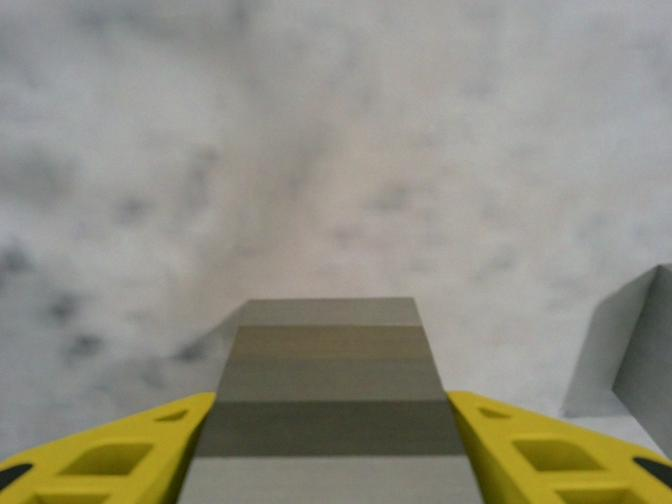

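Request:
execute_actions(
  actions=[
    {"rows": [[0,0,0,0,0,0,1,0,0,0,0,0,0,0.045],[0,0,0,0,0,0,1,0,0,0,0,0,0,0.03],[0,0,0,0,0,0,1,0,0,0,0,0,0,0.015],[0,0,0,0,0,0,1,0,0,0,0,0,0,0.0],[0,0,0,0,0,0,1,0,0,0,0,0,0,-0.012],[0,0,0,0,0,0,1,0,0,0,0,0,0,-0.024],[0,0,0,0,0,0,1,0,0,0,0,0,0,-0.034],[0,0,0,0,0,0,1,0,0,0,0,0,0,-0.044],[0,0,0,0,0,0,1,0,0,0,0,0,0,-0.053],[0,0,0,0,0,0,1,0,0,0,0,0,0,-0.062],[0,0,0,0,0,0,1,0,0,0,0,0,0,-0.07],[0,0,0,0,0,0,1,0,0,0,0,0,0,-0.078],[0,0,0,0,0,0,1,0,0,0,0,0,0,-0.086],[0,0,0,0,0,0,1,0,0,0,0,0,0,-0.094],[0,0,0,0,0,0,1,0,0,0,0,0,0,-0.102]], "steps": 15},
  ],
)

Request:
execute_actions(
  actions=[
    {"rows": [[0,0,0,0,0,0,1,0,0,0,0,0,0,-0.115],[0,0,0,0,0,0,1,0,0,0,0,0,0,-0.13],[0,0,0,0,0,0,1,0,0,0,0,0,0,-0.145],[0,0,0,0,0,0,1,0,0,0,0,0,0,-0.16],[0,0,0,0,0,0,1,0,0,0,0,0,0,-0.175],[0,0,0,0,0,0,1,0,0,0,0,0,0,-0.19],[0,0,0,0,0,0,1,0,0,0,0,0,0,-0.2]], "steps": 15},
  ],
)

Request:
execute_actions(
  actions=[
    {"steps": 9},
  ],
  cameras=["cam_right_wrist"],
)

Scene clock: 59.23 s of 6600.00 s.
left_arm: end_effector_position=(+0.2172, -0.2082, +0.1173) grip_measured=+1.000 end_effector_quat_wxyz=(+0.395, +0.503, +0.614, -0.463) | right_arm: end_effector_position=(+0.2242, -0.3885, +0.0317) grip_measured=-0.045 end_effector_quat_wxyz=(+0.032, +0.027, +0.999, +0.000)
Joint positions: left_arm=[-0.857 2.235 0.855 0.903 0.598 0.163 0.093] | right_arm=[-0.056 1.502 0.511 -0.458 0.123 -0.013 0.043]
Joint velocities: left_arm=[within noise] | right_arm=[-0.027 0.017 -0.007 -0.095 0.051 -0.051 -0.013]
Joint torques (N m): left_arm=[-1.83 -8.38 4.1 1.85 0.4 0.13] | right_arm=[1.46 -5.15 5.46 0.24 -0.06 -0.09]
Joint targets: left_arm=[-0.864 2.247 0.850 0.932 0.610 0.177] | right_arm=[-0.047 1.485 0.532 -0.491 0.113 -0.020]
Steps of this call (1-13: nothing new was sent; 14-22: this action's first 9). Readings (joint positions of left_arm | right_arm):
14: [-0.857 2.235 0.855 0.903 0.598 0.163] | [-0.056 1.502 0.511 -0.458 0.123 -0.013]
15: [-0.857 2.235 0.855 0.903 0.598 0.163] | [-0.056 1.502 0.511 -0.458 0.123 -0.013]
17: [-0.857 2.235 0.855 0.903 0.598 0.163] | [-0.056 1.502 0.511 -0.458 0.123 -0.013]
21: [-0.857 2.235 0.855 0.903 0.598 0.163] | [-0.056 1.502 0.511 -0.458 0.123 -0.013]
22: the state above

Scene clock: 59.73 s of 6600.00 s.
left_arm: end_effector_position=(+0.2172, -0.2082, +0.1173) grip_measured=+1.000 end_effector_quat_wxyz=(+0.395, +0.503, +0.614, -0.463) | right_arm: end_effector_position=(+0.2242, -0.3885, +0.0317) grip_measured=-0.147 end_effector_quat_wxyz=(+0.032, +0.027, +0.999, +0.000)
Joint positions: left_arm=[-0.857 2.235 0.855 0.903 0.598 0.163 0.093] | right_arm=[-0.056 1.502 0.511 -0.458 0.123 -0.013 0.038]
Joint velocities: left_arm=[within noise] | right_arm=[-0.012 -0.007 0.002 0.051 -0.007 0.007 -0.006]
Joint torques (N m): left_arm=[-1.89 -8.39 4.05 1.86 0.42 0.14] | right_arm=[1.48 -5.03 5.46 0.22 -0.01 -0.09]
Joint targets: left_arm=[-0.864 2.247 0.850 0.932 0.610 0.177] | right_arm=[-0.047 1.485 0.532 -0.491 0.113 -0.020]
Steps of this call (1-6: your previous action's last 6; 7-15: this action's first 9). Readings (joint positions of left_arm | right_arm):
7: [-0.857 2.235 0.855 0.903 0.598 0.163] | [-0.056 1.502 0.511 -0.458 0.123 -0.013]
8: [-0.857 2.235 0.855 0.903 0.598 0.163] | [-0.056 1.502 0.511 -0.458 0.123 -0.013]
10: [-0.857 2.235 0.855 0.903 0.598 0.163] | [-0.056 1.502 0.511 -0.458 0.123 -0.013]
14: [-0.857 2.235 0.855 0.903 0.598 0.163] | [-0.056 1.502 0.511 -0.458 0.123 -0.013]
15: the state above

Scene clock: 60.03 s of 6600.00 s.
left_arm: end_effector_position=(+0.2172, -0.2082, +0.1173) grip_measured=+1.000 end_effector_quat_wxyz=(+0.395, +0.503, +0.614, -0.463) | right_arm: end_effector_position=(+0.2242, -0.3885, +0.0317) grip_measured=-0.173 end_effector_quat_wxyz=(+0.032, +0.027, +0.999, +0.000)
Joint positions: left_arm=[-0.857 2.235 0.855 0.903 0.598 0.163 0.093] | right_arm=[-0.056 1.502 0.511 -0.458 0.123 -0.013 0.037]
Joint torques (N m): left_arm=[-1.87 -8.35 4.07 1.87 0.4 0.11] | right_arm=[1.55 -5.22 5.5 0.23 0 -0.06]
Joint targets: left_arm=[-0.864 2.247 0.850 0.932 0.610 0.177] | right_arm=[-0.047 1.485 0.532 -0.491 0.113 -0.020]
Steps of this call (1-6: your previous action's last 6; 7-9: toward your last target). Readings (joint positions of left_arm | right_arm):
1: [-0.857 2.235 0.855 0.903 0.598 0.163] | [-0.056 1.502 0.511 -0.458 0.123 -0.013]
2: [-0.857 2.235 0.855 0.903 0.598 0.163] | [-0.056 1.502 0.511 -0.458 0.123 -0.013]
4: [-0.857 2.235 0.855 0.903 0.598 0.163] | [-0.056 1.502 0.511 -0.458 0.123 -0.013]
8: [-0.857 2.235 0.855 0.903 0.598 0.163] | [-0.056 1.502 0.511 -0.458 0.123 -0.013]
9: the state above
camera_calibration:
cam_right_wrist: T_world_to_cam=[[-0.064652, -0.997908, 0.000273315, -0.374122], [-0.929664, 0.0603301, 0.363435, 0.259369], [-0.362692, 0.0232427, -0.931619, 0.198964], [0, 0, 0, 1]]
Images, in order: cam_right_wrist.

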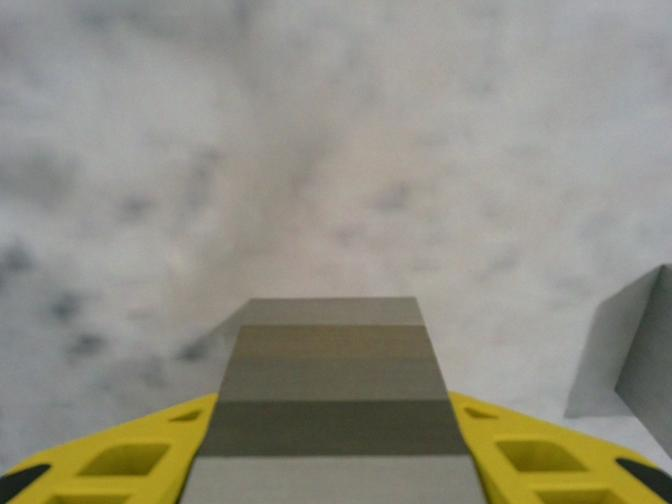

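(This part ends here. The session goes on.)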